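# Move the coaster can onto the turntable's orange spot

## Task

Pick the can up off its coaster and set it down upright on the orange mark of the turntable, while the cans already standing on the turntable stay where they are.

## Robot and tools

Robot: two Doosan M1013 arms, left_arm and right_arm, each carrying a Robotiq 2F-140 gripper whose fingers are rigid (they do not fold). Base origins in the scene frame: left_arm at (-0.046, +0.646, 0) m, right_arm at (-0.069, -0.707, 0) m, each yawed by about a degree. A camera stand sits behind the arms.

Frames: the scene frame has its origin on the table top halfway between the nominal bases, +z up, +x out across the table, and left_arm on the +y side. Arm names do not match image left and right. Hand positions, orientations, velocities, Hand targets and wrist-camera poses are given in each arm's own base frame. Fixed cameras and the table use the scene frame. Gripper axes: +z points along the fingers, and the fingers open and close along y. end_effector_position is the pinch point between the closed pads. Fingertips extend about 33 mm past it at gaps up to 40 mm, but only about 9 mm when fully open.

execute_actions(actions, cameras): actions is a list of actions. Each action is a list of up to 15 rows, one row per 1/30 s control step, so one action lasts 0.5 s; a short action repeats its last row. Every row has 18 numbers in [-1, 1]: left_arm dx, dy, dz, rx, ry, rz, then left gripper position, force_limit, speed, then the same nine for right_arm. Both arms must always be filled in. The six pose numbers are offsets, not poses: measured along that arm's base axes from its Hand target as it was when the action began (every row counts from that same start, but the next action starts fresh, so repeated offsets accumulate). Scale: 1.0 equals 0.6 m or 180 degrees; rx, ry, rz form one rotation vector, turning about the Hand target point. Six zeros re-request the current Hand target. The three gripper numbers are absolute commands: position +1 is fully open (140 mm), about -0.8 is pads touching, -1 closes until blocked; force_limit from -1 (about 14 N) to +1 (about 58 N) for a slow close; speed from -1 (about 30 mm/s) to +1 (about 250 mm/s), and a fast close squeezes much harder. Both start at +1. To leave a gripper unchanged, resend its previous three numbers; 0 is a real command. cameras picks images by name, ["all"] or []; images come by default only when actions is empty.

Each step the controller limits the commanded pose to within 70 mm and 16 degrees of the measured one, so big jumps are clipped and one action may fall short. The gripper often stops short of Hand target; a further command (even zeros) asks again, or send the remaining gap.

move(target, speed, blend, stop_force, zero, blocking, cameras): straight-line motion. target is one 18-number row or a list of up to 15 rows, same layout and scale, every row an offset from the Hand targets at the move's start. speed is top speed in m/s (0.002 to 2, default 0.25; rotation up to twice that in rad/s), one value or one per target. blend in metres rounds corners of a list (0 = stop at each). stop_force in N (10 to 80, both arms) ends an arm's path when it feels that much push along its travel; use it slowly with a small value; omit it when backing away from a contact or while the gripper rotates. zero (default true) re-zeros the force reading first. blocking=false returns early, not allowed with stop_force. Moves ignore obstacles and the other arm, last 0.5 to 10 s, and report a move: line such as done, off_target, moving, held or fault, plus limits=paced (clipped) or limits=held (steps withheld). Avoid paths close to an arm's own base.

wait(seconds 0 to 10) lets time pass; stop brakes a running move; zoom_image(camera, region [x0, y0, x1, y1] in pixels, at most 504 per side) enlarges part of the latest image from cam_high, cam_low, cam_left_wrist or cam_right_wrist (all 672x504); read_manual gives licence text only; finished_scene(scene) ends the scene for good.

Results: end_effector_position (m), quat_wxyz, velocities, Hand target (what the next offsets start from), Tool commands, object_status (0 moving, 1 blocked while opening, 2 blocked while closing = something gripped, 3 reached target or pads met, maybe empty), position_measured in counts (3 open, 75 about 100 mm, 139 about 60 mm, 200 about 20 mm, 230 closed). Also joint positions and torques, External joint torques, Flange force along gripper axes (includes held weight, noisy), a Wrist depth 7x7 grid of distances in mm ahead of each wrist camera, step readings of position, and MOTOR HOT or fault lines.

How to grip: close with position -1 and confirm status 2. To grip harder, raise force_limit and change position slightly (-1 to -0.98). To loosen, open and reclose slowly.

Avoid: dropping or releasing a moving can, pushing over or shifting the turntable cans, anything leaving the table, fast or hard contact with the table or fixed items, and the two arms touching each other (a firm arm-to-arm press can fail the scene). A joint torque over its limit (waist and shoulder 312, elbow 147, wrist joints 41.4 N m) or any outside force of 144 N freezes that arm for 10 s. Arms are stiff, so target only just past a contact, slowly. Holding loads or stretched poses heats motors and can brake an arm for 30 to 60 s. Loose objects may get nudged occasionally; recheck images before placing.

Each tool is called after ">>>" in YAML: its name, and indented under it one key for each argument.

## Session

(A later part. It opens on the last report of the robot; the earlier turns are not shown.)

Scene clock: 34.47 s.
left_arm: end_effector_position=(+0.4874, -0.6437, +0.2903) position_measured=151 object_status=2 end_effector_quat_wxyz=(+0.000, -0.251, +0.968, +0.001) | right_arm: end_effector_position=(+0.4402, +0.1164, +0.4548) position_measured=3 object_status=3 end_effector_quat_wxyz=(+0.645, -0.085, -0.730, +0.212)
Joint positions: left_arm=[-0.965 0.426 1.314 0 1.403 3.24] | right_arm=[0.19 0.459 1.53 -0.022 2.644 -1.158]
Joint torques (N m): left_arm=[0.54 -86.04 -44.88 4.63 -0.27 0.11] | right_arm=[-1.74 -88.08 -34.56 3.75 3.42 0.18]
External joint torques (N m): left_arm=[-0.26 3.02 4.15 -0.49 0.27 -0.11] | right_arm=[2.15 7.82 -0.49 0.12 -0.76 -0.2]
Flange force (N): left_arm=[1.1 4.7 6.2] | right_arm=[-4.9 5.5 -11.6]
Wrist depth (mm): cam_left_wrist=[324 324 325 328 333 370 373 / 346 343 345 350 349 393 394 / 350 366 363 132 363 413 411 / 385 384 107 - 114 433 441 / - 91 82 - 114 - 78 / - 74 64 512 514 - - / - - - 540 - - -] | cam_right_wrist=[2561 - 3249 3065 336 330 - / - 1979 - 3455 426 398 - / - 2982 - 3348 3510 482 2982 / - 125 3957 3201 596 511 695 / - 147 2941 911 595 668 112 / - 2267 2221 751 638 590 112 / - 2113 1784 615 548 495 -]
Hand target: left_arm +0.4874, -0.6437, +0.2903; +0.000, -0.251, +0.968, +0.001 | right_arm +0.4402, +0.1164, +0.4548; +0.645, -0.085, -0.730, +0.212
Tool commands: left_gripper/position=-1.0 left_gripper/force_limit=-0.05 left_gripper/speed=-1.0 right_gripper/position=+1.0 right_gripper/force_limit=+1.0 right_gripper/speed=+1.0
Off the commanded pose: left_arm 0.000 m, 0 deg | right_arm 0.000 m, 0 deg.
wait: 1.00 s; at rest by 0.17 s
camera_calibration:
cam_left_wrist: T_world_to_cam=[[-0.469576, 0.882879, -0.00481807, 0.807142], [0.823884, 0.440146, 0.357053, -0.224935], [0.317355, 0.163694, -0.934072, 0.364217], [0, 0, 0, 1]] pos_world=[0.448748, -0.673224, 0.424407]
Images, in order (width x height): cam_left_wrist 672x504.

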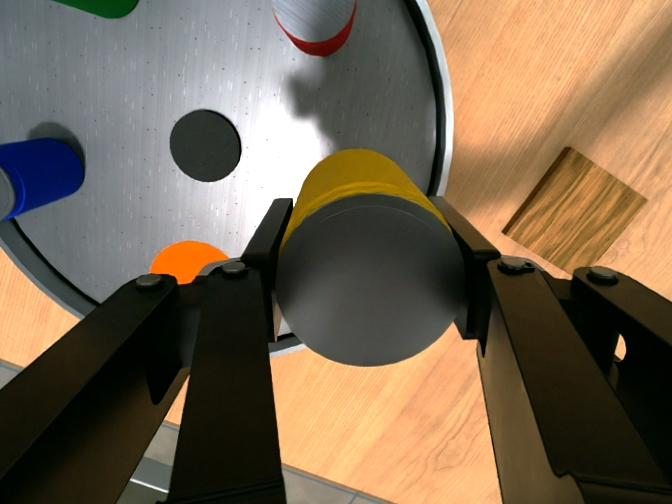

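>>> move:
  target: [-0.1413,-0.1318,0.0403,0,0,0,-1,-0.05,-1,0,0,0,0,0,0,1,1,1]

Scene clock: 45.23 s.
left_arm: end_effector_position=(+0.4027, -0.7227, +0.3145) position_measured=151 object_status=2 end_effector_quat_wxyz=(+0.000, -0.251, +0.968, +0.000) | right_arm: end_effector_position=(+0.4402, +0.1164, +0.4548) position_measured=3 object_status=3 end_effector_quat_wxyz=(+0.645, -0.085, -0.730, +0.212)
Joint positions: left_arm=[-1.104 0.453 1.23 -0.001 1.459 3.101] | right_arm=[0.19 0.459 1.53 -0.022 2.644 -1.158]
Joint torques (N m): left_arm=[0.59 -89.7 -44.84 4.53 -0.14 -0.15] | right_arm=[-1.87 -87.95 -34.68 3.72 3.43 0.16]
External joint torques (N m): left_arm=[-0.22 3.73 3.73 -0.35 0.14 0.15] | right_arm=[2.06 7.15 -0.51 0.17 -0.76 -0.18]
Flange force (N): left_arm=[0.1 3.0 6.1] | right_arm=[-4.5 5.3 -10.7]
Wrist depth (mm): cam_left_wrist=[391 384 354 384 393 391 393 / 405 366 362 362 410 417 414 / 388 389 388 126 382 444 439 / 382 388 107 - 115 464 466 / - 91 82 - 114 - 79 / - 74 64 465 537 - - / - - - 584 - - -] | cam_right_wrist=[- - 2721 3109 331 330 - / 2446 2291 - 3401 418 385 - / - - - 3249 3401 478 2561 / 2015 134 - 3109 585 517 721 / - 117 2982 911 598 668 112 / - - 2113 743 638 591 112 / - 2015 1784 606 548 501 -]
Hand target: left_arm +0.4026, -0.7228, +0.3145; +0.000, -0.251, +0.968, +0.001 | right_arm +0.4402, +0.1164, +0.4548; +0.645, -0.085, -0.730, +0.212
Off the commanded pose: left_arm 0.000 m, 0 deg | right_arm 0.000 m, 0 deg.
move: done

>>> wait:
  seconds: 0.5

>>> execute_actions:
  actions:
    - [[0,0.0002,0,0,0,0,-1,-0.05,-1,0,0,0,0,0,0,1,1,1],[0.0003,0.0009,-0.002,0,0,0,-1,-0.05,-1,0,0,0,0,0,0,1,1,1],[0.0006,0.0021,-0.004,0,0,0,-1,-0.05,-1,0,0,0,0,0,0,1,1,1],[0.001,0.0037,-0.008,0,0,0,-1,-0.05,-1,0,0,0,0,0,0,1,1,1],[0.0017,0.0058,-0.012,0,0,0,-1,-0.05,-1,0,0,0,0,0,0,1,1,1],[0.0024,0.0084,-0.017,0,0,0,-1,-0.05,-1,0,0,0,0,0,0,1,1,1],[0.0034,0.0114,-0.022,0,0,0,-1,-0.05,-1,0,0,0,0,0,0,1,1,1],[0.0045,0.0149,-0.029,0,0,0,-1,-0.05,-1,0,0,0,0,0,0,1,1,1],[0.0059,0.0187,-0.036,0,0,0,-1,-0.05,-1,0,0,0,0,0,0,1,1,1],[0.0075,0.023,-0.043,0,0,0,-1,-0.05,-1,0,0,0,0,0,0,1,1,1],[0.0094,0.0278,-0.051,0,0,0,-1,-0.05,-1,0,0,0,0,0,0,1,1,1],[0.0116,0.0328,-0.06,0,0,0,-1,-0.05,-1,0,0,0,0,0,0,1,1,1],[0.0141,0.0384,-0.069,0,0,0,-1,-0.05,-1,0,0,0,0,0,0,1,1,1],[0.017,0.0442,-0.078,0,0,0,-1,-0.05,-1,0,0,0,0,0,0,1,1,1],[0.0203,0.0505,-0.087,0,0,0,-1,-0.05,-1,0,0,0,0,0,0,1,1,1]]
    - [[0.0036,0.0063,-0.009,0,0,0,-1,-0.05,-1,0,0,0,0,0,0,1,1,1],[0.0074,0.0125,-0.018,0,0,0,-1,-0.05,-1,0,0,0,0,0,0,1,1,1],[0.0114,0.0186,-0.027,0,0,0,-1,-0.05,-1,0,0,0,0,0,0,1,1,1],[0.0156,0.0245,-0.035,0,0,0,-1,-0.05,-1,0,0,0,0,0,0,1,1,1],[0.02,0.0303,-0.043,0,0,0,-1,-0.05,-1,0,0,0,0,0,0,1,1,1],[0.0245,0.036,-0.051,0,0,0,-1,-0.05,-1,0,0,0,0,0,0,1,1,1],[0.0293,0.0415,-0.058,0,0,0,-1,-0.05,-1,0,0,0,0,0,0,1,1,1],[0.0342,0.0468,-0.064,0,0,0,-1,-0.05,-1,0,0,0,0,0,0,1,1,1],[0.0393,0.052,-0.07,0,0,0,-1,-0.05,-1,0,0,0,0,0,0,1,1,1],[0.0445,0.057,-0.075,0,0,0,-1,-0.05,-1,0,0,0,0,0,0,1,1,1],[0.0499,0.0619,-0.079,0,0,0,-1,-0.05,-1,0,0,0,0,0,0,1,1,1],[0.0555,0.0666,-0.082,0,0,0,-1,-0.05,-1,0,0,0,0,0,0,1,1,1],[0.0612,0.0711,-0.085,0,0,0,-1,-0.05,-1,0,0,0,0,0,0,1,1,1],[0.067,0.0754,-0.086,0,0,0,-1,-0.05,-1,0,0,0,0,0,0,1,1,1],[0.073,0.0795,-0.087,0,0,0,-1,-0.05,-1,0,0,0,0,0,0,1,1,1]]
    - [[0.0061,0.0039,0,0,0,0,-1,-0.05,-1,0,0,0,0,0,0,1,1,1],[0.0123,0.0077,0,0,0,0,-1,-0.05,-1,0,0,0,0,0,0,1,1,1],[0.0187,0.0112,0,0,0,0,-1,-0.05,-1,0,0,0,0,0,0,1,1,1],[0.0252,0.0145,0,0,0,0,-1,-0.05,-1,0,0,0,0,0,0,1,1,1],[0.0317,0.0176,0,0,0,0,-1,-0.05,-1,0,0,0,0,0,0,1,1,1],[0.0384,0.0205,0,0,0,0,-1,-0.05,-1,0,0,0,0,0,0,1,1,1],[0.0451,0.0232,0,0,0,0,-1,-0.05,-1,0,0,0,0,0,0,1,1,1],[0.052,0.0257,0,0,0,0,-1,-0.05,-1,0,0,0,0,0,0,1,1,1],[0.0589,0.028,0,0,0,0,-1,-0.05,-1,0,0,0,0,0,0,1,1,1],[0.0658,0.03,0,0,0,0,-1,-0.05,-1,0,0,0,0,0,0,1,1,1],[0.0729,0.0318,0,0,0,0,-1,-0.05,-1,0,0,0,0,0,0,1,1,1],[0.08,0.0334,0,0,0,0,-1,-0.05,-1,0,0,0,0,0,0,1,1,1],[0.0871,0.0347,0,0,0,0,-1,-0.05,-1,0,0,0,0,0,0,1,1,1],[0.0943,0.0358,0,0,0,0,-1,-0.05,-1,0,0,0,0,0,0,1,1,1],[0.1015,0.0367,0,0,0,0,-1,-0.05,-1,0,0,0,0,0,0,1,1,1]]
    - [[0.0072,0.0007,0.001,0,0,0,-1,-0.05,-1,0,0,0,0,0,0,1,1,1],[0.0145,0.0011,0.005,0,0,0,-1,-0.05,-1,0,0,0,0,0,0,1,1,1],[0.0218,0.0013,0.011,0,0,0,-1,-0.05,-1,0,0,0,0,0,0,1,1,1],[0.029,0.0012,0.02,0,0,0,-1,-0.05,-1,0,0,0,0,0,0,1,1,1],[0.0363,0.001,0.03,0,0,0,-1,-0.05,-1,0,0,0,0,0,0,1,1,1],[0.0435,0.0005,0.041,0,0,0,-1,-0.05,-1,0,0,0,0,0,0,1,1,1],[0.0508,-0.0003,0.054,0,0,0,-1,-0.05,-1,0,0,0,0,0,0,1,1,1],[0.058,-0.0012,0.066,0,0,0,-1,-0.05,-1,0,0,0,0,0,0,1,1,1],[0.0651,-0.0024,0.079,0,0,0,-1,-0.05,-1,0,0,0,0,0,0,1,1,1],[0.0722,-0.0039,0.09,0,0,0,-1,-0.05,-1,0,0,0,0,0,0,1,1,1],[0.0793,-0.0055,0.1,0,0,0,-1,-0.05,-1,0,0,0,0,0,0,1,1,1],[0.0864,-0.0074,0.109,0,0,0,-1,-0.05,-1,0,0,0,0,0,0,1,1,1],[0.0933,-0.0095,0.115,0,0,0,-1,-0.05,-1,0,0,0,0,0,0,1,1,1],[0.1002,-0.0118,0.119,0,0,0,-1,-0.05,-1,0,0,0,0,0,0,1,1,1],[0.107,-0.0144,0.12,0,0,0,-1,-0.05,-1,0,0,0,0,0,0,1,1,1]]

Scene clock: 49.07 s.
left_arm: end_effector_position=(+0.4026, -0.7228, +0.3145) position_measured=151 object_status=2 end_effector_quat_wxyz=(+0.000, -0.251, +0.968, +0.001) | right_arm: end_effector_position=(+0.4402, +0.1164, +0.4548) position_measured=3 object_status=3 end_effector_quat_wxyz=(+0.645, -0.085, -0.730, +0.212)
Joint positions: left_arm=[-1.104 0.453 1.23 -0.001 1.459 3.101] | right_arm=[0.19 0.459 1.53 -0.022 2.644 -1.158]
Joint torques (N m): left_arm=[0.42 -88.61 -45.17 4.65 -0.38 0.13] | right_arm=[-1.89 -88 -34.67 3.74 3.42 0.15]
External joint torques (N m): left_arm=[-0.72 3.01 4.07 -0.49 0.37 -0.13] | right_arm=[2.04 7.9 -0.34 0.12 -0.76 -0.17]
Flange force (N): left_arm=[1.0 4.9 6.1] | right_arm=[-5.1 5.6 -11.3]
Wrist depth (mm): cam_left_wrist=[391 384 355 384 392 393 395 / 407 361 359 367 411 416 415 / 390 384 389 126 380 443 441 / 420 401 107 - 115 463 464 / - 91 82 114 118 - 79 / - 74 64 475 541 - - / - - - 584 - - -] | cam_right_wrist=[2687 - 2561 3023 345 331 - / - 3818 3348 3298 425 397 - / - - 6046 3249 3568 480 2622 / - 125 2177 3348 591 511 728 / - 135 2902 930 593 668 113 / - 2561 2221 748 640 584 112 / - 1979 1909 615 557 504 -]
Hand target: left_arm +0.4026, -0.7228, +0.3145; +0.000, -0.251, +0.968, +0.001 | right_arm +0.4402, +0.1164, +0.4548; +0.645, -0.085, -0.730, +0.212
Tool commands: left_gripper/position=-1.0 left_gripper/force_limit=-0.05 left_gripper/speed=-1.0 right_gripper/position=+1.0 right_gripper/force_limit=+1.0 right_gripper/speed=+1.0
Off the commanded pose: left_arm 0.000 m, 0 deg | right_arm 0.000 m, 0 deg.
wait: 0.50 s; at rest from the start

Scene clock: 51.53 s.
left_arm: end_effector_position=(+0.5829, -0.6303, +0.2819) position_measured=151 object_status=2 end_effector_quat_wxyz=(+0.000, -0.251, +0.968, -0.001) | right_arm: end_effector_position=(+0.4402, +0.1164, +0.4548) position_measured=3 object_status=3 end_effector_quat_wxyz=(+0.645, -0.085, -0.730, +0.212)
Joint positions: left_arm=[-0.865 0.512 1.2 0 1.428 3.34] | right_arm=[0.19 0.459 1.53 -0.022 2.644 -1.158]
Joint torques (N m): left_arm=[0.55 -93.71 -46.21 4.64 -0.25 0.11] | right_arm=[-1.91 -88.03 -34.63 3.73 3.44 0.2]
External joint torques (N m): left_arm=[-0.52 2.47 5.2 -0.47 0.26 -0.11] | right_arm=[2.12 7.21 -0.58 0.16 -0.77 -0.22]
External joint torques at the end of the 1st action: left_arm=[0.79 4.41 3.45 -0.57 0.12 -0.2] | right_arm=[2.13 8.09 -0.33 0.12 -0.78 -0.21]
External joint torques at the end of the 2nd action: left_arm=[0.11 2.88 4.07 -0.54 0.17 -0.32] | right_arm=[1.77 7.6 -0.53 0.15 -0.79 -0.2]
External joint torques at the end of the 3rd action: left_arm=[0.23 2.14 4.31 -0.44 0.3 0.03] | right_arm=[2.11 7.58 -0.45 0.13 -0.77 -0.17]
Flange force (N): left_arm=[2.9 8.9 7.6] | right_arm=[-4.5 5.3 -10.9]
Flange force at the end of the 1st action (N): left_arm=[-0.7 1.1 5.9] | right_arm=[-5.3 5.7 -11.6]
Flange force at the end of the 2nd action (N): left_arm=[0.7 4.7 5.8] | right_arm=[-5.0 5.1 -11.3]
Flange force at the end of the 3rd action (N): left_arm=[0.8 6.5 5.4] | right_arm=[-4.8 5.5 -11.1]
Wrist depth (mm): cam_left_wrist=[288 319 312 318 318 360 363 / 333 337 335 333 334 386 375 / 353 352 354 126 350 410 396 / 437 285 107 - 115 431 436 / - 91 82 - - - 79 / - 74 64 505 505 - - / - - - 1552 - - -] | cam_right_wrist=[2827 3201 2902 3109 336 331 2473 / 2366 3568 3510 3401 406 396 - / - - 6046 3628 3401 483 2446 / 1876 125 3753 3348 585 512 738 / - 147 2941 930 598 660 113 / - 2244 2177 753 646 591 112 / - 1926 1741 613 552 498 -]
Hand target: left_arm +0.5837, -0.6314, +0.2821; +0.000, -0.251, +0.968, +0.001 | right_arm +0.4402, +0.1164, +0.4548; +0.645, -0.085, -0.730, +0.212
Off the commanded pose: left_arm 0.001 m, 0 deg | right_arm 0.000 m, 0 deg.
Step readings (end_effector_position of left_arm | right_arm; steps 1 to 15: 1st action; 16 to 30: 2nd action; 31 to 45: 3rd action; 46 to 60: 4th action):
0: (+0.4026, -0.7228, +0.3145) | (+0.4402, +0.1164, +0.4548)
1: (+0.4026, -0.7228, +0.3145) | (+0.4402, +0.1164, +0.4548)
2: (+0.4026, -0.7228, +0.3145) | (+0.4402, +0.1164, +0.4548)
4: (+0.4025, -0.7224, +0.3138) | (+0.4402, +0.1164, +0.4548)
8: (+0.4035, -0.7195, +0.3077) | (+0.4402, +0.1164, +0.4548)
15: (+0.4090, -0.7043, +0.2811) | (+0.4402, +0.1164, +0.4548)
16: (+0.4102, -0.7016, +0.2767) | (+0.4402, +0.1164, +0.4548)
17: (+0.4116, -0.6986, +0.2721) | (+0.4402, +0.1164, +0.4548)
19: (+0.4154, -0.6912, +0.2612) | (+0.4402, +0.1164, +0.4548)
23: (+0.4245, -0.6771, +0.2410) | (+0.4402, +0.1164, +0.4548)
30: (+0.4462, -0.6542, +0.2154) | (+0.4402, +0.1164, +0.4548)
31: (+0.4493, -0.6517, +0.2139) | (+0.4402, +0.1164, +0.4548)
32: (+0.4524, -0.6493, +0.2127) | (+0.4402, +0.1164, +0.4548)
34: (+0.4599, -0.6441, +0.2112) | (+0.4402, +0.1164, +0.4548)
38: (+0.4748, -0.6358, +0.2102) | (+0.4402, +0.1164, +0.4548)
45: (+0.5044, -0.6254, +0.2101) | (+0.4402, +0.1164, +0.4548)
46: (+0.5082, -0.6246, +0.2101) | (+0.4402, +0.1164, +0.4548)
47: (+0.5121, -0.6239, +0.2102) | (+0.4402, +0.1164, +0.4548)
49: (+0.5211, -0.6227, +0.2117) | (+0.4402, +0.1164, +0.4548)
53: (+0.5371, -0.6220, +0.2253) | (+0.4402, +0.1164, +0.4548)
60: (+0.5668, -0.6257, +0.2691) | (+0.4402, +0.1164, +0.4548)

>>> move:
  target: [-0.3018,-0.1523,-0.1118,0,0,0,-1,-0.05,-1,0,0,0,0,0,0,1,1,1]
  cameras: ["cam_high","cam_left_wrist"]

>>> wait:
  seconds: 1.5
  cameras: ["cam_left_wrist","cam_high"]

>>> wait:
  seconds: 1.5
  cameras: ["cam_left_wrist","cam_high"]

>>> wait:
  seconds: 1.5
  cameras: ["cam_left_wrist","cam_high"]

Scene clock: 54.33 s.
left_arm: end_effector_position=(+0.4027, -0.7228, +0.2151) position_measured=151 object_status=2 end_effector_quat_wxyz=(+0.000, -0.251, +0.968, +0.000) | right_arm: end_effector_position=(+0.4402, +0.1164, +0.4548) position_measured=3 object_status=3 end_effector_quat_wxyz=(+0.645, -0.085, -0.730, +0.212)
Joint positions: left_arm=[-1.104 0.486 1.363 -0.001 1.294 3.101] | right_arm=[0.19 0.459 1.53 -0.022 2.644 -1.158]
Joint torques (N m): left_arm=[1.21 -89.53 -43.94 4.41 -0.39 0.29] | right_arm=[-1.84 -87.77 -34.79 3.73 3.41 0.17]
External joint torques (N m): left_arm=[-0.9 1.76 4.09 -0.35 0.39 -0.29] | right_arm=[2.12 7.46 -0.27 0.14 -0.75 -0.19]
Flange force (N): left_arm=[1.4 6.9 4.9] | right_arm=[-4.8 5.5 -10.5]
Wrist depth (mm): cam_left_wrist=[299 260 260 299 307 307 306 / 269 198 270 272 282 325 324 / 292 292 291 121 285 343 345 / 305 308 110 - 114 363 368 / - 91 82 - 114 - 79 / - 74 - 324 352 - - / - - - 278 - - -] | cam_right_wrist=[- 2755 2982 3023 336 330 - / - 3753 3455 3455 419 387 - / 2366 - - 3689 3348 479 2473 / - 133 3957 3249 584 511 723 / - 135 2864 934 591 668 112 / - 2561 2221 738 636 577 112 / - 2034 1700 615 554 497 -]
Hand target: left_arm +0.4026, -0.7228, +0.2150; +0.000, -0.251, +0.968, +0.001 | right_arm +0.4402, +0.1164, +0.4548; +0.645, -0.085, -0.730, +0.212
Off the commanded pose: left_arm 0.000 m, 0 deg | right_arm 0.000 m, 0 deg.
move: done
camera_calibration:
cam_left_wrist: T_world_to_cam=[[-0.469564, 0.882885, -0.00485671, 0.836768], [0.823923, 0.440168, 0.356935, -0.0934869], [0.31727, 0.163602, -0.934117, 0.333763], [0, 0, 0, 1]] pos_world=[0.364049, -0.752224, 0.349207]
Images, in order (width x height): cam_high 672x504, cam_left_wrist 672x504.

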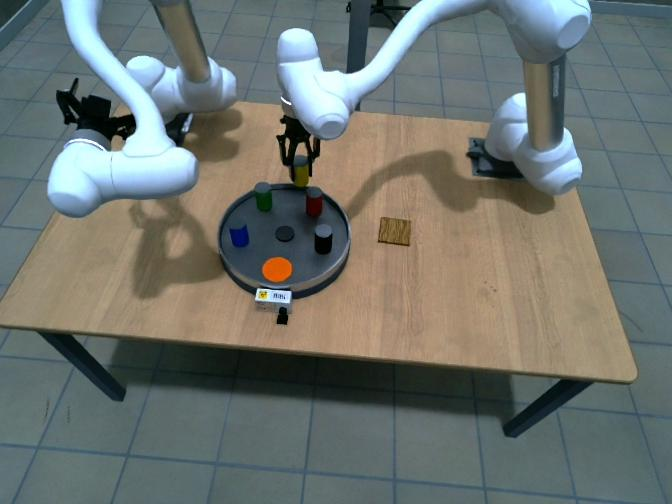

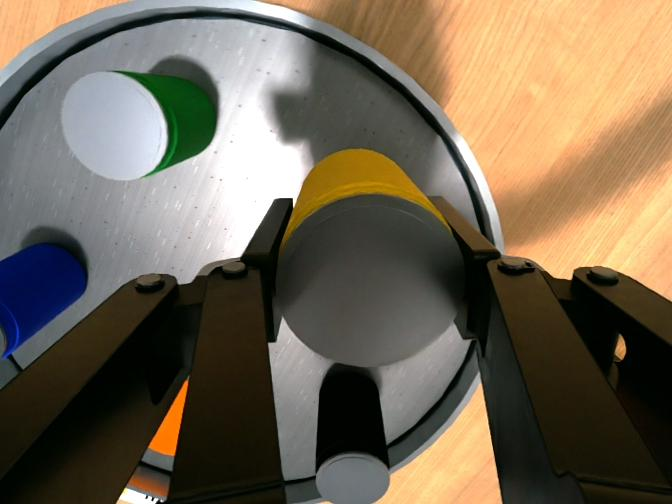

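Scene clock: 55.83 s.
left_arm: end_effector_position=(+0.4026, -0.7228, +0.2150) position_measured=151 object_status=2 end_effector_quat_wxyz=(+0.000, -0.251, +0.968, +0.001) | right_arm: end_effector_position=(+0.4402, +0.1164, +0.4548) position_measured=3 object_status=3 end_effector_quat_wxyz=(+0.645, -0.085, -0.730, +0.212)
Joint positions: left_arm=[-1.104 0.486 1.363 -0.001 1.294 3.101] | right_arm=[0.19 0.459 1.53 -0.022 2.644 -1.158]
Joint torques (N m): left_arm=[0.46 -90.09 -43.66 4.48 -0.28 0.12] | right_arm=[-1.78 -87.81 -34.74 3.74 3.45 0.18]
External joint torques (N m): left_arm=[-0.6 2.45 3.84 -0.44 0.28 -0.12] | right_arm=[1.71 7.27 -0.43 0.14 -0.78 -0.2]
Flange force (N): left_arm=[0.9 5.3 5.1] | right_arm=[-4.9 4.9 -10.6]
Wrist depth (mm): cam_left_wrist=[265 260 260 265 307 306 305 / 275 198 262 270 283 325 325 / 291 292 291 132 288 345 346 / 308 307 110 - 115 363 369 / - 91 82 - - - 79 / - 74 64 352 357 - - / - - - 301 - - -] | cam_right_wrist=[3065 - 3023 3065 334 333 - / - - 2864 3401 426 395 3023 / 2502 - - 3689 3348 475 - / - 135 - 3510 591 511 693 / - 118 3109 620 601 674 112 / - 2654 2053 735 642 584 112 / - 2093 1770 617 548 497 -]
Hand target: left_arm +0.4026, -0.7228, +0.2150; +0.000, -0.251, +0.968, +0.001 | right_arm +0.4402, +0.1164, +0.4548; +0.645, -0.085, -0.730, +0.212
Tool commands: left_gripper/position=-1.0 left_gripper/force_limit=-0.05 left_gripper/speed=-1.0 right_gripper/position=+1.0 right_gripper/force_limit=+1.0 right_gripper/speed=+1.0
Off the commanded pose: left_arm 0.000 m, 0 deg | right_arm 0.000 m, 0 deg.
wait: 1.50 s; at rest by 0.17 s
camera_calibration:
cam_left_wrist: T_world_to_cam=[[-0.469576, 0.882879, -0.00481807, 0.836795], [0.823884, 0.440146, 0.357053, -0.093368], [0.317355, 0.163694, -0.934072, 0.333741], [0, 0, 0, 1]] pos_world=[0.363948, -0.752324, 0.349107]
Images, in order (width x height): cam_high 672x504, cam_left_wrist 672x504.

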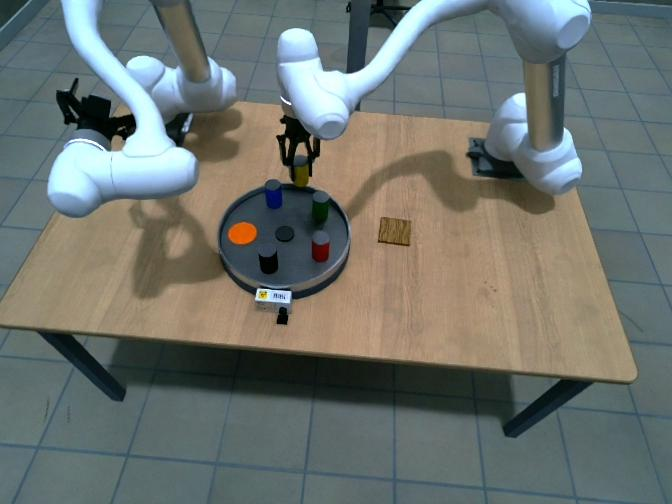

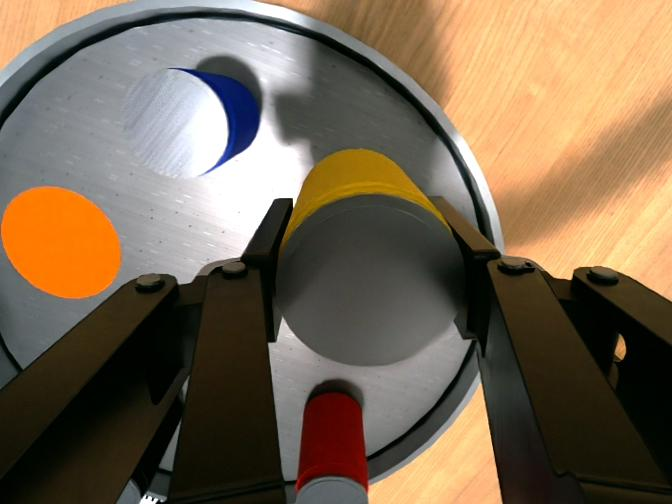

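Scene clock: 57.33 s.
left_arm: end_effector_position=(+0.4026, -0.7228, +0.2150) position_measured=151 object_status=2 end_effector_quat_wxyz=(+0.000, -0.251, +0.968, +0.001) | right_arm: end_effector_position=(+0.4402, +0.1164, +0.4548) position_measured=3 object_status=3 end_effector_quat_wxyz=(+0.645, -0.085, -0.730, +0.212)
Joint positions: left_arm=[-1.104 0.486 1.363 -0.001 1.294 3.101] | right_arm=[0.19 0.459 1.53 -0.022 2.644 -1.158]
Joint torques (N m): left_arm=[0.44 -90.05 -43.94 4.54 -0.35 0.12] | right_arm=[-1.87 -88.03 -34.6 3.74 3.42 0.18]
External joint torques (N m): left_arm=[-0.43 2.69 4.15 -0.5 0.34 -0.12] | right_arm=[1.91 7.2 -0.6 0.15 -0.74 -0.2]
Flange force (N): left_arm=[0.7 5.6 5.5] | right_arm=[-4.5 5.1 -11.0]
Wrist depth (mm): cam_left_wrist=[265 260 260 267 307 306 307 / 275 274 275 276 282 324 324 / 285 293 292 135 289 344 346 / 265 307 107 - 108 361 368 / - 91 82 111 115 - 79 / - 74 64 351 - - - / - - - 375 - - -] | cam_right_wrist=[- 2591 4031 3154 335 332 - / - - 4353 3401 426 397 - / 2446 - 3628 4837 3455 471 2561 / - 125 3568 3201 587 517 743 / - 136 2654 930 600 674 112 / - 2315 2073 738 627 588 112 / - 1943 1755 617 548 499 -]
Hand target: left_arm +0.4026, -0.7228, +0.2150; +0.000, -0.251, +0.968, +0.001 | right_arm +0.4402, +0.1164, +0.4548; +0.645, -0.085, -0.730, +0.212
Tool commands: left_gripper/position=-1.0 left_gripper/force_limit=-0.05 left_gripper/speed=-1.0 right_gripper/position=+1.0 right_gripper/force_limit=+1.0 right_gripper/speed=+1.0
Off the commanded pose: left_arm 0.000 m, 0 deg | right_arm 0.000 m, 0 deg.
wait: 1.50 s; at rest by 0.17 s
camera_calibration:
cam_left_wrist: T_world_to_cam=[[-0.469576, 0.882879, -0.00481807, 0.836795], [0.823884, 0.440146, 0.357053, -0.093368], [0.317355, 0.163694, -0.934072, 0.333741], [0, 0, 0, 1]] pos_world=[0.363948, -0.752324, 0.349107]
Images, in order (width x height): cam_high 672x504, cam_left_wrist 672x504.

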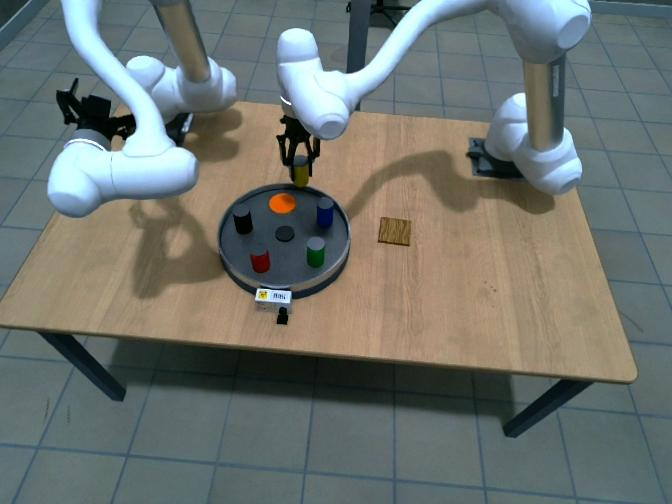

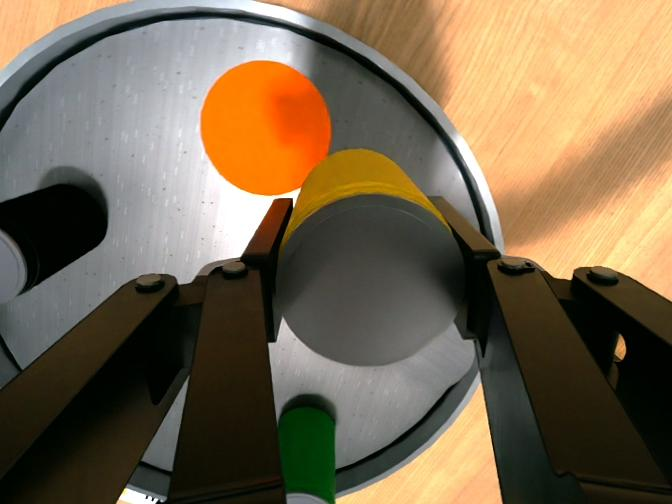

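Scene clock: 58.83 s.
left_arm: end_effector_position=(+0.4026, -0.7228, +0.2150) position_measured=151 object_status=2 end_effector_quat_wxyz=(+0.000, -0.251, +0.968, +0.001) | right_arm: end_effector_position=(+0.4402, +0.1164, +0.4548) position_measured=3 object_status=3 end_effector_quat_wxyz=(+0.645, -0.085, -0.730, +0.212)
Joint positions: left_arm=[-1.104 0.486 1.363 -0.001 1.294 3.101] | right_arm=[0.19 0.459 1.53 -0.022 2.644 -1.158]
Joint torques (N m): left_arm=[0.54 -90.47 -43.76 4.5 -0.31 0.14] | right_arm=[-2.05 -87.86 -34.61 3.73 3.43 0.18]
External joint torques (N m): left_arm=[-0.44 3.17 3.99 -0.47 0.3 -0.14] | right_arm=[1.93 7.46 -0.53 0.15 -0.76 -0.2]
Flange force (N): left_arm=[0.7 4.5 5.6] | right_arm=[-4.8 5.2 -11.1]
Wrist depth (mm): cam_left_wrist=[265 259 260 266 306 307 306 / 275 270 271 272 282 324 325 / 254 292 287 136 289 344 345 / 312 306 109 - 114 362 366 / - 91 82 113 - - 79 / - 74 64 350 358 - - / - - - 380 - - -] | cam_right_wrist=[- 3023 2941 3154 343 338 - / - - - 3510 405 396 - / - - - 3568 3298 479 2622 / - 125 - 3201 585 511 716 / - 126 2982 922 598 668 112 / - 2340 2221 745 642 584 112 / - 2034 1714 613 552 499 -]
Hand target: left_arm +0.4026, -0.7228, +0.2150; +0.000, -0.251, +0.968, +0.001 | right_arm +0.4402, +0.1164, +0.4548; +0.645, -0.085, -0.730, +0.212
Tool commands: left_gripper/position=-1.0 left_gripper/force_limit=-0.05 left_gripper/speed=-1.0 right_gripper/position=+1.0 right_gripper/force_limit=+1.0 right_gripper/speed=+1.0
Off the commanded pose: left_arm 0.000 m, 0 deg | right_arm 0.000 m, 0 deg.
wait: 1.50 s; at rest by 0.17 s
camera_calibration:
cam_left_wrist: T_world_to_cam=[[-0.469576, 0.882879, -0.00481807, 0.836795], [0.823884, 0.440146, 0.357053, -0.093368], [0.317355, 0.163694, -0.934072, 0.333741], [0, 0, 0, 1]] pos_world=[0.363948, -0.752324, 0.349107]
Images, in order (width x height): cam_high 672x504, cam_left_wrist 672x504.

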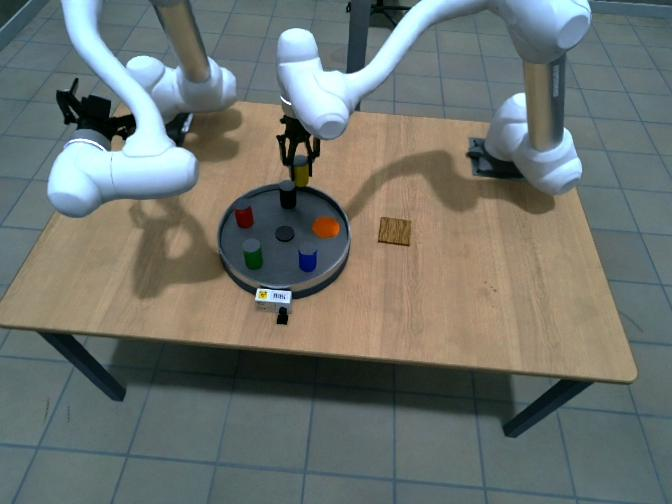

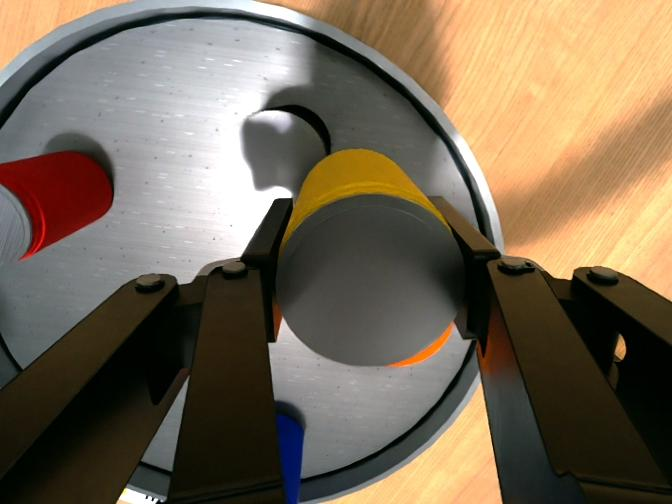

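>>> wait:
  seconds: 0

Scene clock: 60.13 s.
left_arm: end_effector_position=(+0.4026, -0.7228, +0.2150) position_measured=151 object_status=2 end_effector_quat_wxyz=(+0.000, -0.251, +0.968, +0.001) | right_arm: end_effector_position=(+0.4402, +0.1164, +0.4548) position_measured=3 object_status=3 end_effector_quat_wxyz=(+0.645, -0.085, -0.730, +0.212)
Joint positions: left_arm=[-1.104 0.486 1.363 -0.001 1.294 3.101] | right_arm=[0.19 0.459 1.53 -0.022 2.644 -1.158]
Joint torques (N m): left_arm=[0.89 -89.75 -43.74 4.49 -0.33 0.11] | right_arm=[-1.9 -87.8 -34.72 3.74 3.42 0.18]
External joint torques (N m): left_arm=[-0.6 2.4 4.03 -0.45 0.32 -0.11] | right_arm=[1.96 7.3 -0.39 0.13 -0.75 -0.2]
Flange force (N): left_arm=[0.9 5.8 5.3] | right_arm=[-4.7 5.2 -10.6]
Wrist depth (mm): cam_left_wrist=[266 259 260 266 308 307 307 / 275 277 272 272 282 324 325 / 255 289 292 126 289 345 344 / 311 312 109 - 109 363 368 / - 91 82 - - - 79 / - 74 64 359 - - - / - - - 381 - - -] | cam_right_wrist=[- 3249 3109 3154 335 338 - / 2561 2366 - 3568 416 397 - / 2315 2291 4186 3818 3510 477 3023 / 2134 126 4631 3348 588 510 664 / - 117 2827 918 600 672 112 / - 2902 2827 740 648 587 112 / - 2015 1755 613 548 499 -]
Hand target: left_arm +0.4026, -0.7228, +0.2150; +0.000, -0.251, +0.968, +0.001 | right_arm +0.4402, +0.1164, +0.4548; +0.645, -0.085, -0.730, +0.212
Tool commands: left_gripper/position=-1.0 left_gripper/force_limit=-0.05 left_gripper/speed=-1.0 right_gripper/position=+1.0 right_gripper/force_limit=+1.0 right_gripper/speed=+1.0
Off the commanded pose: left_arm 0.000 m, 0 deg | right_arm 0.000 m, 0 deg.

>>> wait:
  seconds: 0.48

>>> execute_actions:
  actions:
    - [[0,0.0002,0,0,0,0,-1,-0.05,-1,0,0,0,0,0,0,1,1,1],[0.0003,0.0009,-0.002,0,0,0,-1,-0.05,-1,0,0,0,0,0,0,1,1,1],[0.0006,0.0021,-0.004,0,0,0,-1,-0.05,-1,0,0,0,0,0,0,1,1,1],[0.001,0.0037,-0.008,0,0,0,-1,-0.05,-1,0,0,0,0,0,0,1,1,1],[0.0017,0.0058,-0.012,0,0,0,-1,-0.05,-1,0,0,0,0,0,0,1,1,1],[0.0024,0.0084,-0.017,0,0,0,-1,-0.05,-1,0,0,0,0,0,0,1,1,1],[0.0034,0.0114,-0.022,0,0,0,-1,-0.05,-1,0,0,0,0,0,0,1,1,1],[0.0045,0.0149,-0.029,0,0,0,-1,-0.05,-1,0,0,0,0,0,0,1,1,1],[0.0059,0.0187,-0.036,0,0,0,-1,-0.05,-1,0,0,0,0,0,0,1,1,1],[0.0075,0.023,-0.043,0,0,0,-1,-0.05,-1,0,0,0,0,0,0,1,1,1],[0.0094,0.0278,-0.051,0,0,0,-1,-0.05,-1,0,0,0,0,0,0,1,1,1],[0.0116,0.0328,-0.06,0,0,0,-1,-0.05,-1,0,0,0,0,0,0,1,1,1],[0.0141,0.0384,-0.069,0,0,0,-1,-0.05,-1,0,0,0,0,0,0,1,1,1],[0.017,0.0442,-0.078,0,0,0,-1,-0.05,-1,0,0,0,0,0,0,1,1,1],[0.0203,0.0505,-0.087,0,0,0,-1,-0.05,-1,0,0,0,0,0,0,1,1,1]]
    - [[0.0036,0.0063,-0.009,0,0,0,-1,-0.05,-1,0,0,0,0,0,0,1,1,1],[0.0074,0.0125,-0.018,0,0,0,-1,-0.05,-1,0,0,0,0,0,0,1,1,1],[0.0114,0.0186,-0.027,0,0,0,-1,-0.05,-1,0,0,0,0,0,0,1,1,1],[0.0156,0.0245,-0.035,0,0,0,-1,-0.05,-1,0,0,0,0,0,0,1,1,1],[0.02,0.0303,-0.043,0,0,0,-1,-0.05,-1,0,0,0,0,0,0,1,1,1],[0.0245,0.036,-0.051,0,0,0,-1,-0.05,-1,0,0,0,0,0,0,1,1,1],[0.0293,0.0415,-0.058,0,0,0,-1,-0.05,-1,0,0,0,0,0,0,1,1,1],[0.0342,0.0468,-0.064,0,0,0,-1,-0.05,-1,0,0,0,0,0,0,1,1,1],[0.0393,0.052,-0.07,0,0,0,-1,-0.05,-1,0,0,0,0,0,0,1,1,1],[0.0445,0.057,-0.075,0,0,0,-1,-0.05,-1,0,0,0,0,0,0,1,1,1],[0.0499,0.0619,-0.079,0,0,0,-1,-0.05,-1,0,0,0,0,0,0,1,1,1],[0.0555,0.0666,-0.082,0,0,0,-1,-0.05,-1,0,0,0,0,0,0,1,1,1],[0.0612,0.0711,-0.085,0,0,0,-1,-0.05,-1,0,0,0,0,0,0,1,1,1],[0.067,0.0754,-0.086,0,0,0,-1,-0.05,-1,0,0,0,0,0,0,1,1,1],[0.073,0.0795,-0.087,0,0,0,-1,-0.05,-1,0,0,0,0,0,0,1,1,1]]
    - [[0.0061,0.0039,0,0,0,0,-1,-0.05,-1,0,0,0,0,0,0,1,1,1],[0.0123,0.0077,0,0,0,0,-1,-0.05,-1,0,0,0,0,0,0,1,1,1],[0.0187,0.0112,0,0,0,0,-1,-0.05,-1,0,0,0,0,0,0,1,1,1],[0.0252,0.0145,0,0,0,0,-1,-0.05,-1,0,0,0,0,0,0,1,1,1],[0.0317,0.0176,0,0,0,0,-1,-0.05,-1,0,0,0,0,0,0,1,1,1],[0.0384,0.0205,0,0,0,0,-1,-0.05,-1,0,0,0,0,0,0,1,1,1],[0.0451,0.0232,0,0,0,0,-1,-0.05,-1,0,0,0,0,0,0,1,1,1],[0.052,0.0257,0,0,0,0,-1,-0.05,-1,0,0,0,0,0,0,1,1,1],[0.0589,0.028,0,0,0,0,0.17,-0.05,0,0,0,0,0,0,0,1,1,1],[0.0658,0.03,0,0,0,0,0.17,-0.05,0,0,0,0,0,0,0,1,1,1],[0.0729,0.0318,0,0,0,0,0.17,-0.05,0,0,0,0,0,0,0,1,1,1],[0.08,0.0334,0,0,0,0,0.17,-0.05,0,0,0,0,0,0,0,1,1,1],[0.0871,0.0347,0,0,0,0,0.17,-0.05,0,0,0,0,0,0,0,1,1,1],[0.0943,0.0358,0,0,0,0,0.17,-0.05,0,0,0,0,0,0,0,1,1,1],[0.1015,0.0367,0,0,0,0,0.17,-0.05,0,0,0,0,0,0,0,1,1,1]]
    - [[0.0072,0.0007,0.001,0,0,0,0.17,-0.05,0,0,0,0,0,0,0,1,1,1],[0.0145,0.0011,0.005,0,0,0,0.17,-0.05,0,0,0,0,0,0,0,1,1,1],[0.0218,0.0013,0.011,0,0,0,0.17,-0.05,0,0,0,0,0,0,0,1,1,1],[0.029,0.0012,0.02,0,0,0,0.17,-0.05,0,0,0,0,0,0,0,1,1,1],[0.0363,0.001,0.03,0,0,0,0.17,-0.05,0,0,0,0,0,0,0,1,1,1],[0.0435,0.0005,0.041,0,0,0,0.17,-0.05,0,0,0,0,0,0,0,1,1,1],[0.0508,-0.0003,0.054,0,0,0,0.17,-0.05,0,0,0,0,0,0,0,1,1,1],[0.058,-0.0012,0.066,0,0,0,0.17,-0.05,0,0,0,0,0,0,0,1,1,1],[0.0651,-0.0024,0.079,0,0,0,0.17,-0.05,0,0,0,0,0,0,0,1,1,1],[0.0722,-0.0039,0.09,0,0,0,0.17,-0.05,0,0,0,0,0,0,0,1,1,1],[0.0793,-0.0055,0.1,0,0,0,0.17,-0.05,0,0,0,0,0,0,0,1,1,1],[0.0864,-0.0074,0.109,0,0,0,0.17,-0.05,0,0,0,0,0,0,0,1,1,1],[0.0933,-0.0095,0.115,0,0,0,0.17,-0.05,0,0,0,0,0,0,0,1,1,1],[0.1002,-0.0118,0.119,0,0,0,0.17,-0.05,0,0,0,0,0,0,0,1,1,1],[0.107,-0.0144,0.12,0,0,0,0.17,-0.05,0,0,0,0,0,0,0,1,1,1]]

>>> move:
  target: [0,0.05,0.25,0,0,0,0.17,-0.05,0,0,0,0,0,0,0,1,1,1]
  cameras: ["cam_high","cam_low","cam_left_wrist"]

>>> zoom_image:
  camera: "cam_high"
  region: [200, 160, 440, 340]

Scene clock: 64.37 s.
left_arm: end_effector_position=(+0.4026, -0.7228, +0.2150) position_measured=151 object_status=2 end_effector_quat_wxyz=(+0.000, -0.251, +0.968, +0.001) | right_arm: end_effector_position=(+0.4402, +0.1164, +0.4548) position_measured=3 object_status=3 end_effector_quat_wxyz=(+0.645, -0.085, -0.730, +0.212)
Joint positions: left_arm=[-1.104 0.486 1.363 -0.001 1.294 3.101] | right_arm=[0.19 0.459 1.53 -0.022 2.644 -1.158]
Joint torques (N m): left_arm=[0.64 -90.14 -43.64 4.48 -0.29 0.08] | right_arm=[-1.93 -87.66 -34.64 3.74 3.46 0.15]
External joint torques (N m): left_arm=[0.25 2.25 3.77 -0.4 0.29 -0.08] | right_arm=[1.77 7.25 -0.53 0.14 -0.79 -0.17]
Flange force (N): left_arm=[-0.2 5.4 5.0] | right_arm=[-4.7 5.0 -10.8]
Wrist depth (mm): cam_left_wrist=[266 259 259 266 306 306 306 / 269 271 275 274 282 325 324 / 207 283 292 135 285 344 344 / 318 307 109 - 115 361 367 / - 91 82 114 - - 79 / - 74 64 352 284 - - / - - - 382 - - -] | cam_right_wrist=[- 3154 2864 3109 332 331 - / - 2982 3401 3348 403 391 - / - - - 3753 3455 471 2446 / - 125 - 642 590 511 721 / - 135 2687 624 598 670 113 / - 2315 2177 743 638 590 112 / - 2015 1799 618 552 499 -]
Hand target: left_arm +0.4026, -0.7228, +0.2150; +0.000, -0.251, +0.968, +0.001 | right_arm +0.4402, +0.1164, +0.4548; +0.645, -0.085, -0.730, +0.212
Tool commands: left_gripper/position=-1.0 left_gripper/force_limit=-0.05 left_gripper/speed=-1.0 right_gripper/position=+1.0 right_gripper/force_limit=+1.0 right_gripper/speed=+1.0
Off the commanded pose: left_arm 0.000 m, 0 deg | right_arm 0.000 m, 0 deg.
wait: 0.50 s; at rest from the start

Scene clock: 66.80 s.
left_arm: end_effector_position=(+0.5830, -0.6305, +0.1826) position_measured=108 object_status=3 end_effector_quat_wxyz=(+0.000, -0.251, +0.968, +0.000) | right_arm: end_effector_position=(+0.4402, +0.1164, +0.4548) position_measured=3 object_status=3 end_effector_quat_wxyz=(+0.645, -0.085, -0.730, +0.212)
Joint positions: left_arm=[-0.865 0.55 1.323 0 1.268 3.34] | right_arm=[0.19 0.459 1.53 -0.022 2.644 -1.158]
Joint torques (N m): left_arm=[1.04 -95.25 -42.47 4.53 -0.19 0.11] | right_arm=[-1.85 -88.07 -34.74 3.76 3.45 0.15]
External joint torques (N m): left_arm=[-1.26 2.45 2.99 -0.53 0.19 -0.11] | right_arm=[2.2 7.19 -0.47 0.13 -0.78 -0.17]
External joint torques at the end of the 1st action: left_arm=[-2.34 3.86 3.91 -0.69 0.6 -0.1] | right_arm=[1.72 7.69 -0.48 0.12 -0.78 -0.21]
External joint torques at the end of the 2nd action: left_arm=[2.06 3.66 3.18 -0.48 0.36 -0.24] | right_arm=[1.75 7.15 -0.54 0.15 -0.78 -0.19]
External joint torques at the end of the 3rd action: left_arm=[0.6 0.68 2.02 -0.45 0.18 -0.09] | right_arm=[1.89 7.28 -0.42 0.16 -0.79 -0.21]
Flange force (N): left_arm=[2.4 3.1 4.1] | right_arm=[-4.5 5.5 -10.6]
Flange force at the end of the 1st action (N): left_arm=[3.1 2.9 5.3] | right_arm=[-5.1 5.0 -11.4]
Flange force at the end of the 2nd action (N): left_arm=[-2.1 1.8 4.8] | right_arm=[-4.6 4.9 -10.7]
Flange force at the end of the 3rd action (N): left_arm=[0.0 3.6 1.9] | right_arm=[-4.8 5.2 -10.6]
Wrist depth (mm): cam_left_wrist=[231 229 226 232 156 158 277 / 246 245 244 246 185 241 290 / 260 261 258 255 260 310 312 / 276 274 132 273 270 123 328 / - 88 275 356 356 - 79 / - - 383 384 384 - - / - - 417 416 416 - -] | cam_right_wrist=[- 2687 3568 3201 333 330 - / - - 4442 3201 428 393 - / - - - 4947 3689 480 2687 / - 126 3348 656 584 513 718 / - 117 3023 633 596 660 112 / - 2591 - 738 640 587 112 / - 1943 1481 617 554 500 -]
Hand target: left_arm +0.5837, -0.6314, +0.1826; +0.000, -0.251, +0.968, +0.001 | right_arm +0.4402, +0.1164, +0.4548; +0.645, -0.085, -0.730, +0.212
Off the commanded pose: left_arm 0.001 m, 0 deg | right_arm 0.000 m, 0 deg.
Step readings (end_effector_position of left_arm | right_arm; steps 1 to 15: 1st action; 16 to 30: 2nd action; 31 to 45: 3rd action; 46 to 60: 4th action):
0: (+0.4026, -0.7228, +0.2150) | (+0.4402, +0.1164, +0.4548)
1: (+0.4026, -0.7228, +0.2150) | (+0.4402, +0.1164, +0.4548)
2: (+0.4026, -0.7228, +0.2150) | (+0.4402, +0.1164, +0.4548)
4: (+0.4026, -0.7225, +0.2142) | (+0.4402, +0.1164, +0.4548)
8: (+0.4035, -0.7195, +0.2081) | (+0.4402, +0.1164, +0.4548)
15: (+0.4090, -0.7042, +0.1814) | (+0.4402, +0.1164, +0.4548)
16: (+0.4103, -0.7014, +0.1770) | (+0.4402, +0.1164, +0.4548)
17: (+0.4117, -0.6984, +0.1724) | (+0.4402, +0.1164, +0.4548)
19: (+0.4155, -0.6909, +0.1614) | (+0.4402, +0.1164, +0.4548)
23: (+0.4247, -0.6768, +0.1413) | (+0.4402, +0.1164, +0.4548)
30: (+0.4462, -0.6541, +0.1158) | (+0.4402, +0.1164, +0.4548)
31: (+0.4493, -0.6517, +0.1143) | (+0.4402, +0.1164, +0.4548)
32: (+0.4524, -0.6493, +0.1132) | (+0.4402, +0.1164, +0.4548)
34: (+0.4599, -0.6441, +0.1117) | (+0.4402, +0.1164, +0.4548)
38: (+0.4748, -0.6359, +0.1108) | (+0.4402, +0.1164, +0.4548)
45: (+0.5044, -0.6254, +0.1107) | (+0.4402, +0.1164, +0.4548)
46: (+0.5082, -0.6246, +0.1107) | (+0.4402, +0.1164, +0.4548)
47: (+0.5121, -0.6239, +0.1107) | (+0.4402, +0.1164, +0.4548)
49: (+0.5211, -0.6227, +0.1123) | (+0.4402, +0.1164, +0.4548)
53: (+0.5374, -0.6221, +0.1262) | (+0.4402, +0.1164, +0.4548)
60: (+0.5673, -0.6260, +0.1702) | (+0.4402, +0.1164, +0.4548)

Scene clock: 67.97 s.
left_arm: end_effector_position=(+0.5837, -0.6014, +0.3326) position_measured=108 object_status=3 end_effector_quat_wxyz=(+0.000, -0.251, +0.968, +0.001) | right_arm: end_effector_position=(+0.4402, +0.1164, +0.4548) position_measured=3 object_status=3 end_effector_quat_wxyz=(+0.645, -0.085, -0.730, +0.212)
Joint positions: left_arm=[-0.841 0.469 1.174 0 1.5 3.363] | right_arm=[0.19 0.459 1.53 -0.022 2.644 -1.158]
Joint torques (N m): left_arm=[0.68 -88.85 -45.16 4.71 -0.47 0.13] | right_arm=[-2.1 -87.88 -34.65 3.74 3.43 0.17]
External joint torques (N m): left_arm=[-0.74 1.22 3.84 -0.52 0.48 -0.13] | right_arm=[1.87 7.08 -0.6 0.14 -0.76 -0.19]
Flange force (N): left_arm=[3.0 7.0 5.5] | right_arm=[-4.5 5.0 -10.8]
Wrist depth (mm): cam_left_wrist=[360 366 359 363 368 408 405 / 379 379 382 382 394 424 422 / 456 403 366 406 458 459 456 / 486 424 132 492 484 123 481 / - 88 521 519 521 - 79 / - - 1472 556 558 - - / - - 1552 1619 1596 - -] | cam_right_wrist=[- - 2687 3249 335 332 - / - 3401 - 3455 405 396 - / - 2502 - 3689 3510 474 2291 / - 135 4107 658 580 515 711 / - 117 2864 610 596 668 112 / - 2244 2864 735 638 585 112 / - 1997 1700 613 551 500 -]
Hand target: left_arm +0.5837, -0.6014, +0.3326; +0.000, -0.251, +0.968, +0.001 | right_arm +0.4402, +0.1164, +0.4548; +0.645, -0.085, -0.730, +0.212
Off the commanded pose: left_arm 0.000 m, 0 deg | right_arm 0.000 m, 0 deg.
move: done
camera_calibration:
cam_left_wrist: T_world_to_cam=[[-0.469576, 0.882879, -0.00481807, 0.81522], [0.823884, 0.440146, 0.357053, -0.337961], [0.317355, 0.163694, -0.934072, 0.366149], [0, 0, 0, 1]] pos_world=[0.545048, -0.630924, 0.466607]
Images, in order (width x height): cam_high 672x504, cam_low 672x504, cam_left_wrist 672x504.

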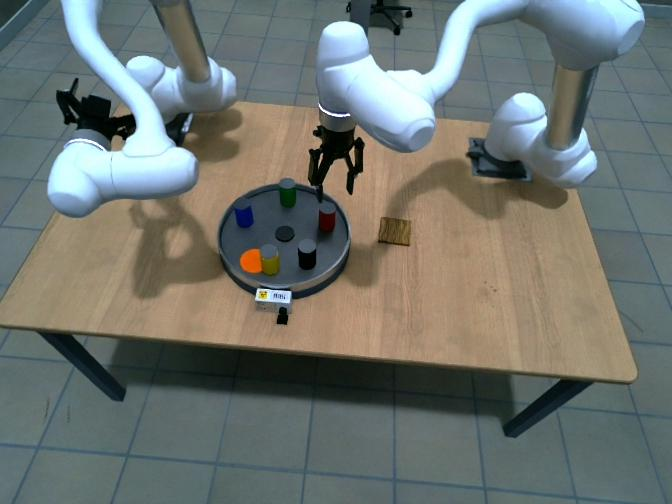

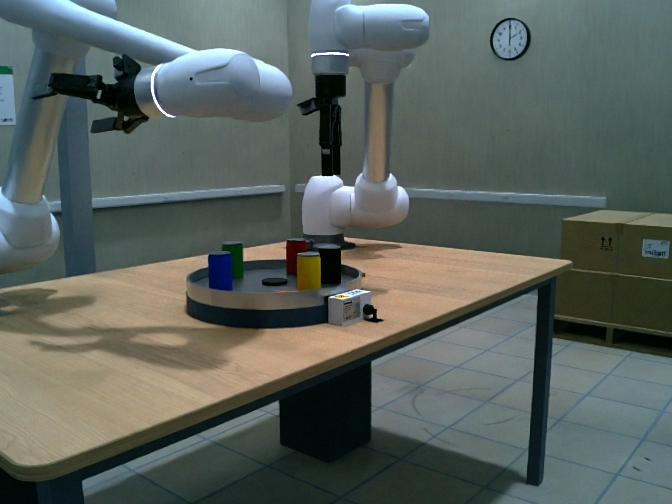

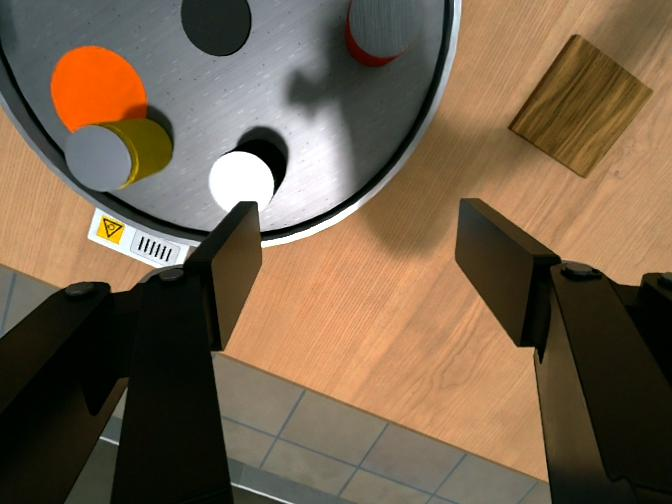

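Scaled by 2.100 from the camera's 672x504 image, which has a finer 960x720 frame.

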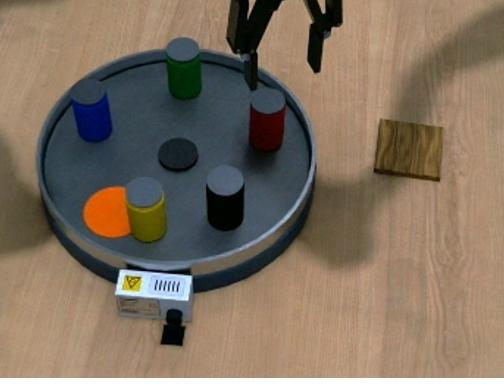

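>>> move:
  target: [-0.3018,-0.2023,-0.0302,0,0,0,0.3,-0.05,0,0,0,0,0,0,0,1,1,1]

Scene clock: 77.43 s.
left_arm: end_effector_position=(+0.4027, -0.7227, +0.3145) position_measured=91 object_status=3 end_effector_quat_wxyz=(+0.000, -0.251, +0.968, +0.000) | right_arm: end_effector_position=(+0.4402, +0.1164, +0.4548) position_measured=3 object_status=3 end_effector_quat_wxyz=(+0.645, -0.085, -0.730, +0.212)
Joint positions: left_arm=[-1.104 0.453 1.23 -0.001 1.459 3.101] | right_arm=[0.19 0.459 1.53 -0.022 2.644 -1.158]
Joint torques (N m): left_arm=[-0.59 -87.2 -44.31 4.6 -0.25 0.3] | right_arm=[-1.84 -87.7 -34.66 3.72 3.42 0.17]
External joint torques (N m): left_arm=[1.28 1.51 3.35 -0.42 0.25 -0.31] | right_arm=[1.83 7.29 -0.47 0.16 -0.76 -0.19]
Flange force (N): left_arm=[-1.2 5.7 5.0] | right_arm=[-4.7 5.1 -10.8]
Wrist depth (mm): cam_left_wrist=[391 382 355 387 390 393 394 / 405 357 370 362 411 417 415 / 389 395 390 408 396 443 440 / 414 403 154 415 407 127 465 / - 82 444 446 439 116 74 / - - 465 471 544 - - / - - 581 586 589 - -] | cam_right_wrist=[2267 3154 3298 3249 337 331 - / 2473 3628 - 3348 424 398 - / - - 3201 3348 3401 460 2591 / 2134 135 2864 3628 587 504 704 / - 117 3023 918 601 666 112 / - 2591 2198 745 633 588 112 / - 1997 1649 615 557 496 -]
Hand target: left_arm +0.4026, -0.7228, +0.3145; +0.000, -0.251, +0.968, +0.001 | right_arm +0.4402, +0.1164, +0.4548; +0.645, -0.085, -0.730, +0.212
Off the commanded pose: left_arm 0.000 m, 0 deg | right_arm 0.000 m, 0 deg.
move: done


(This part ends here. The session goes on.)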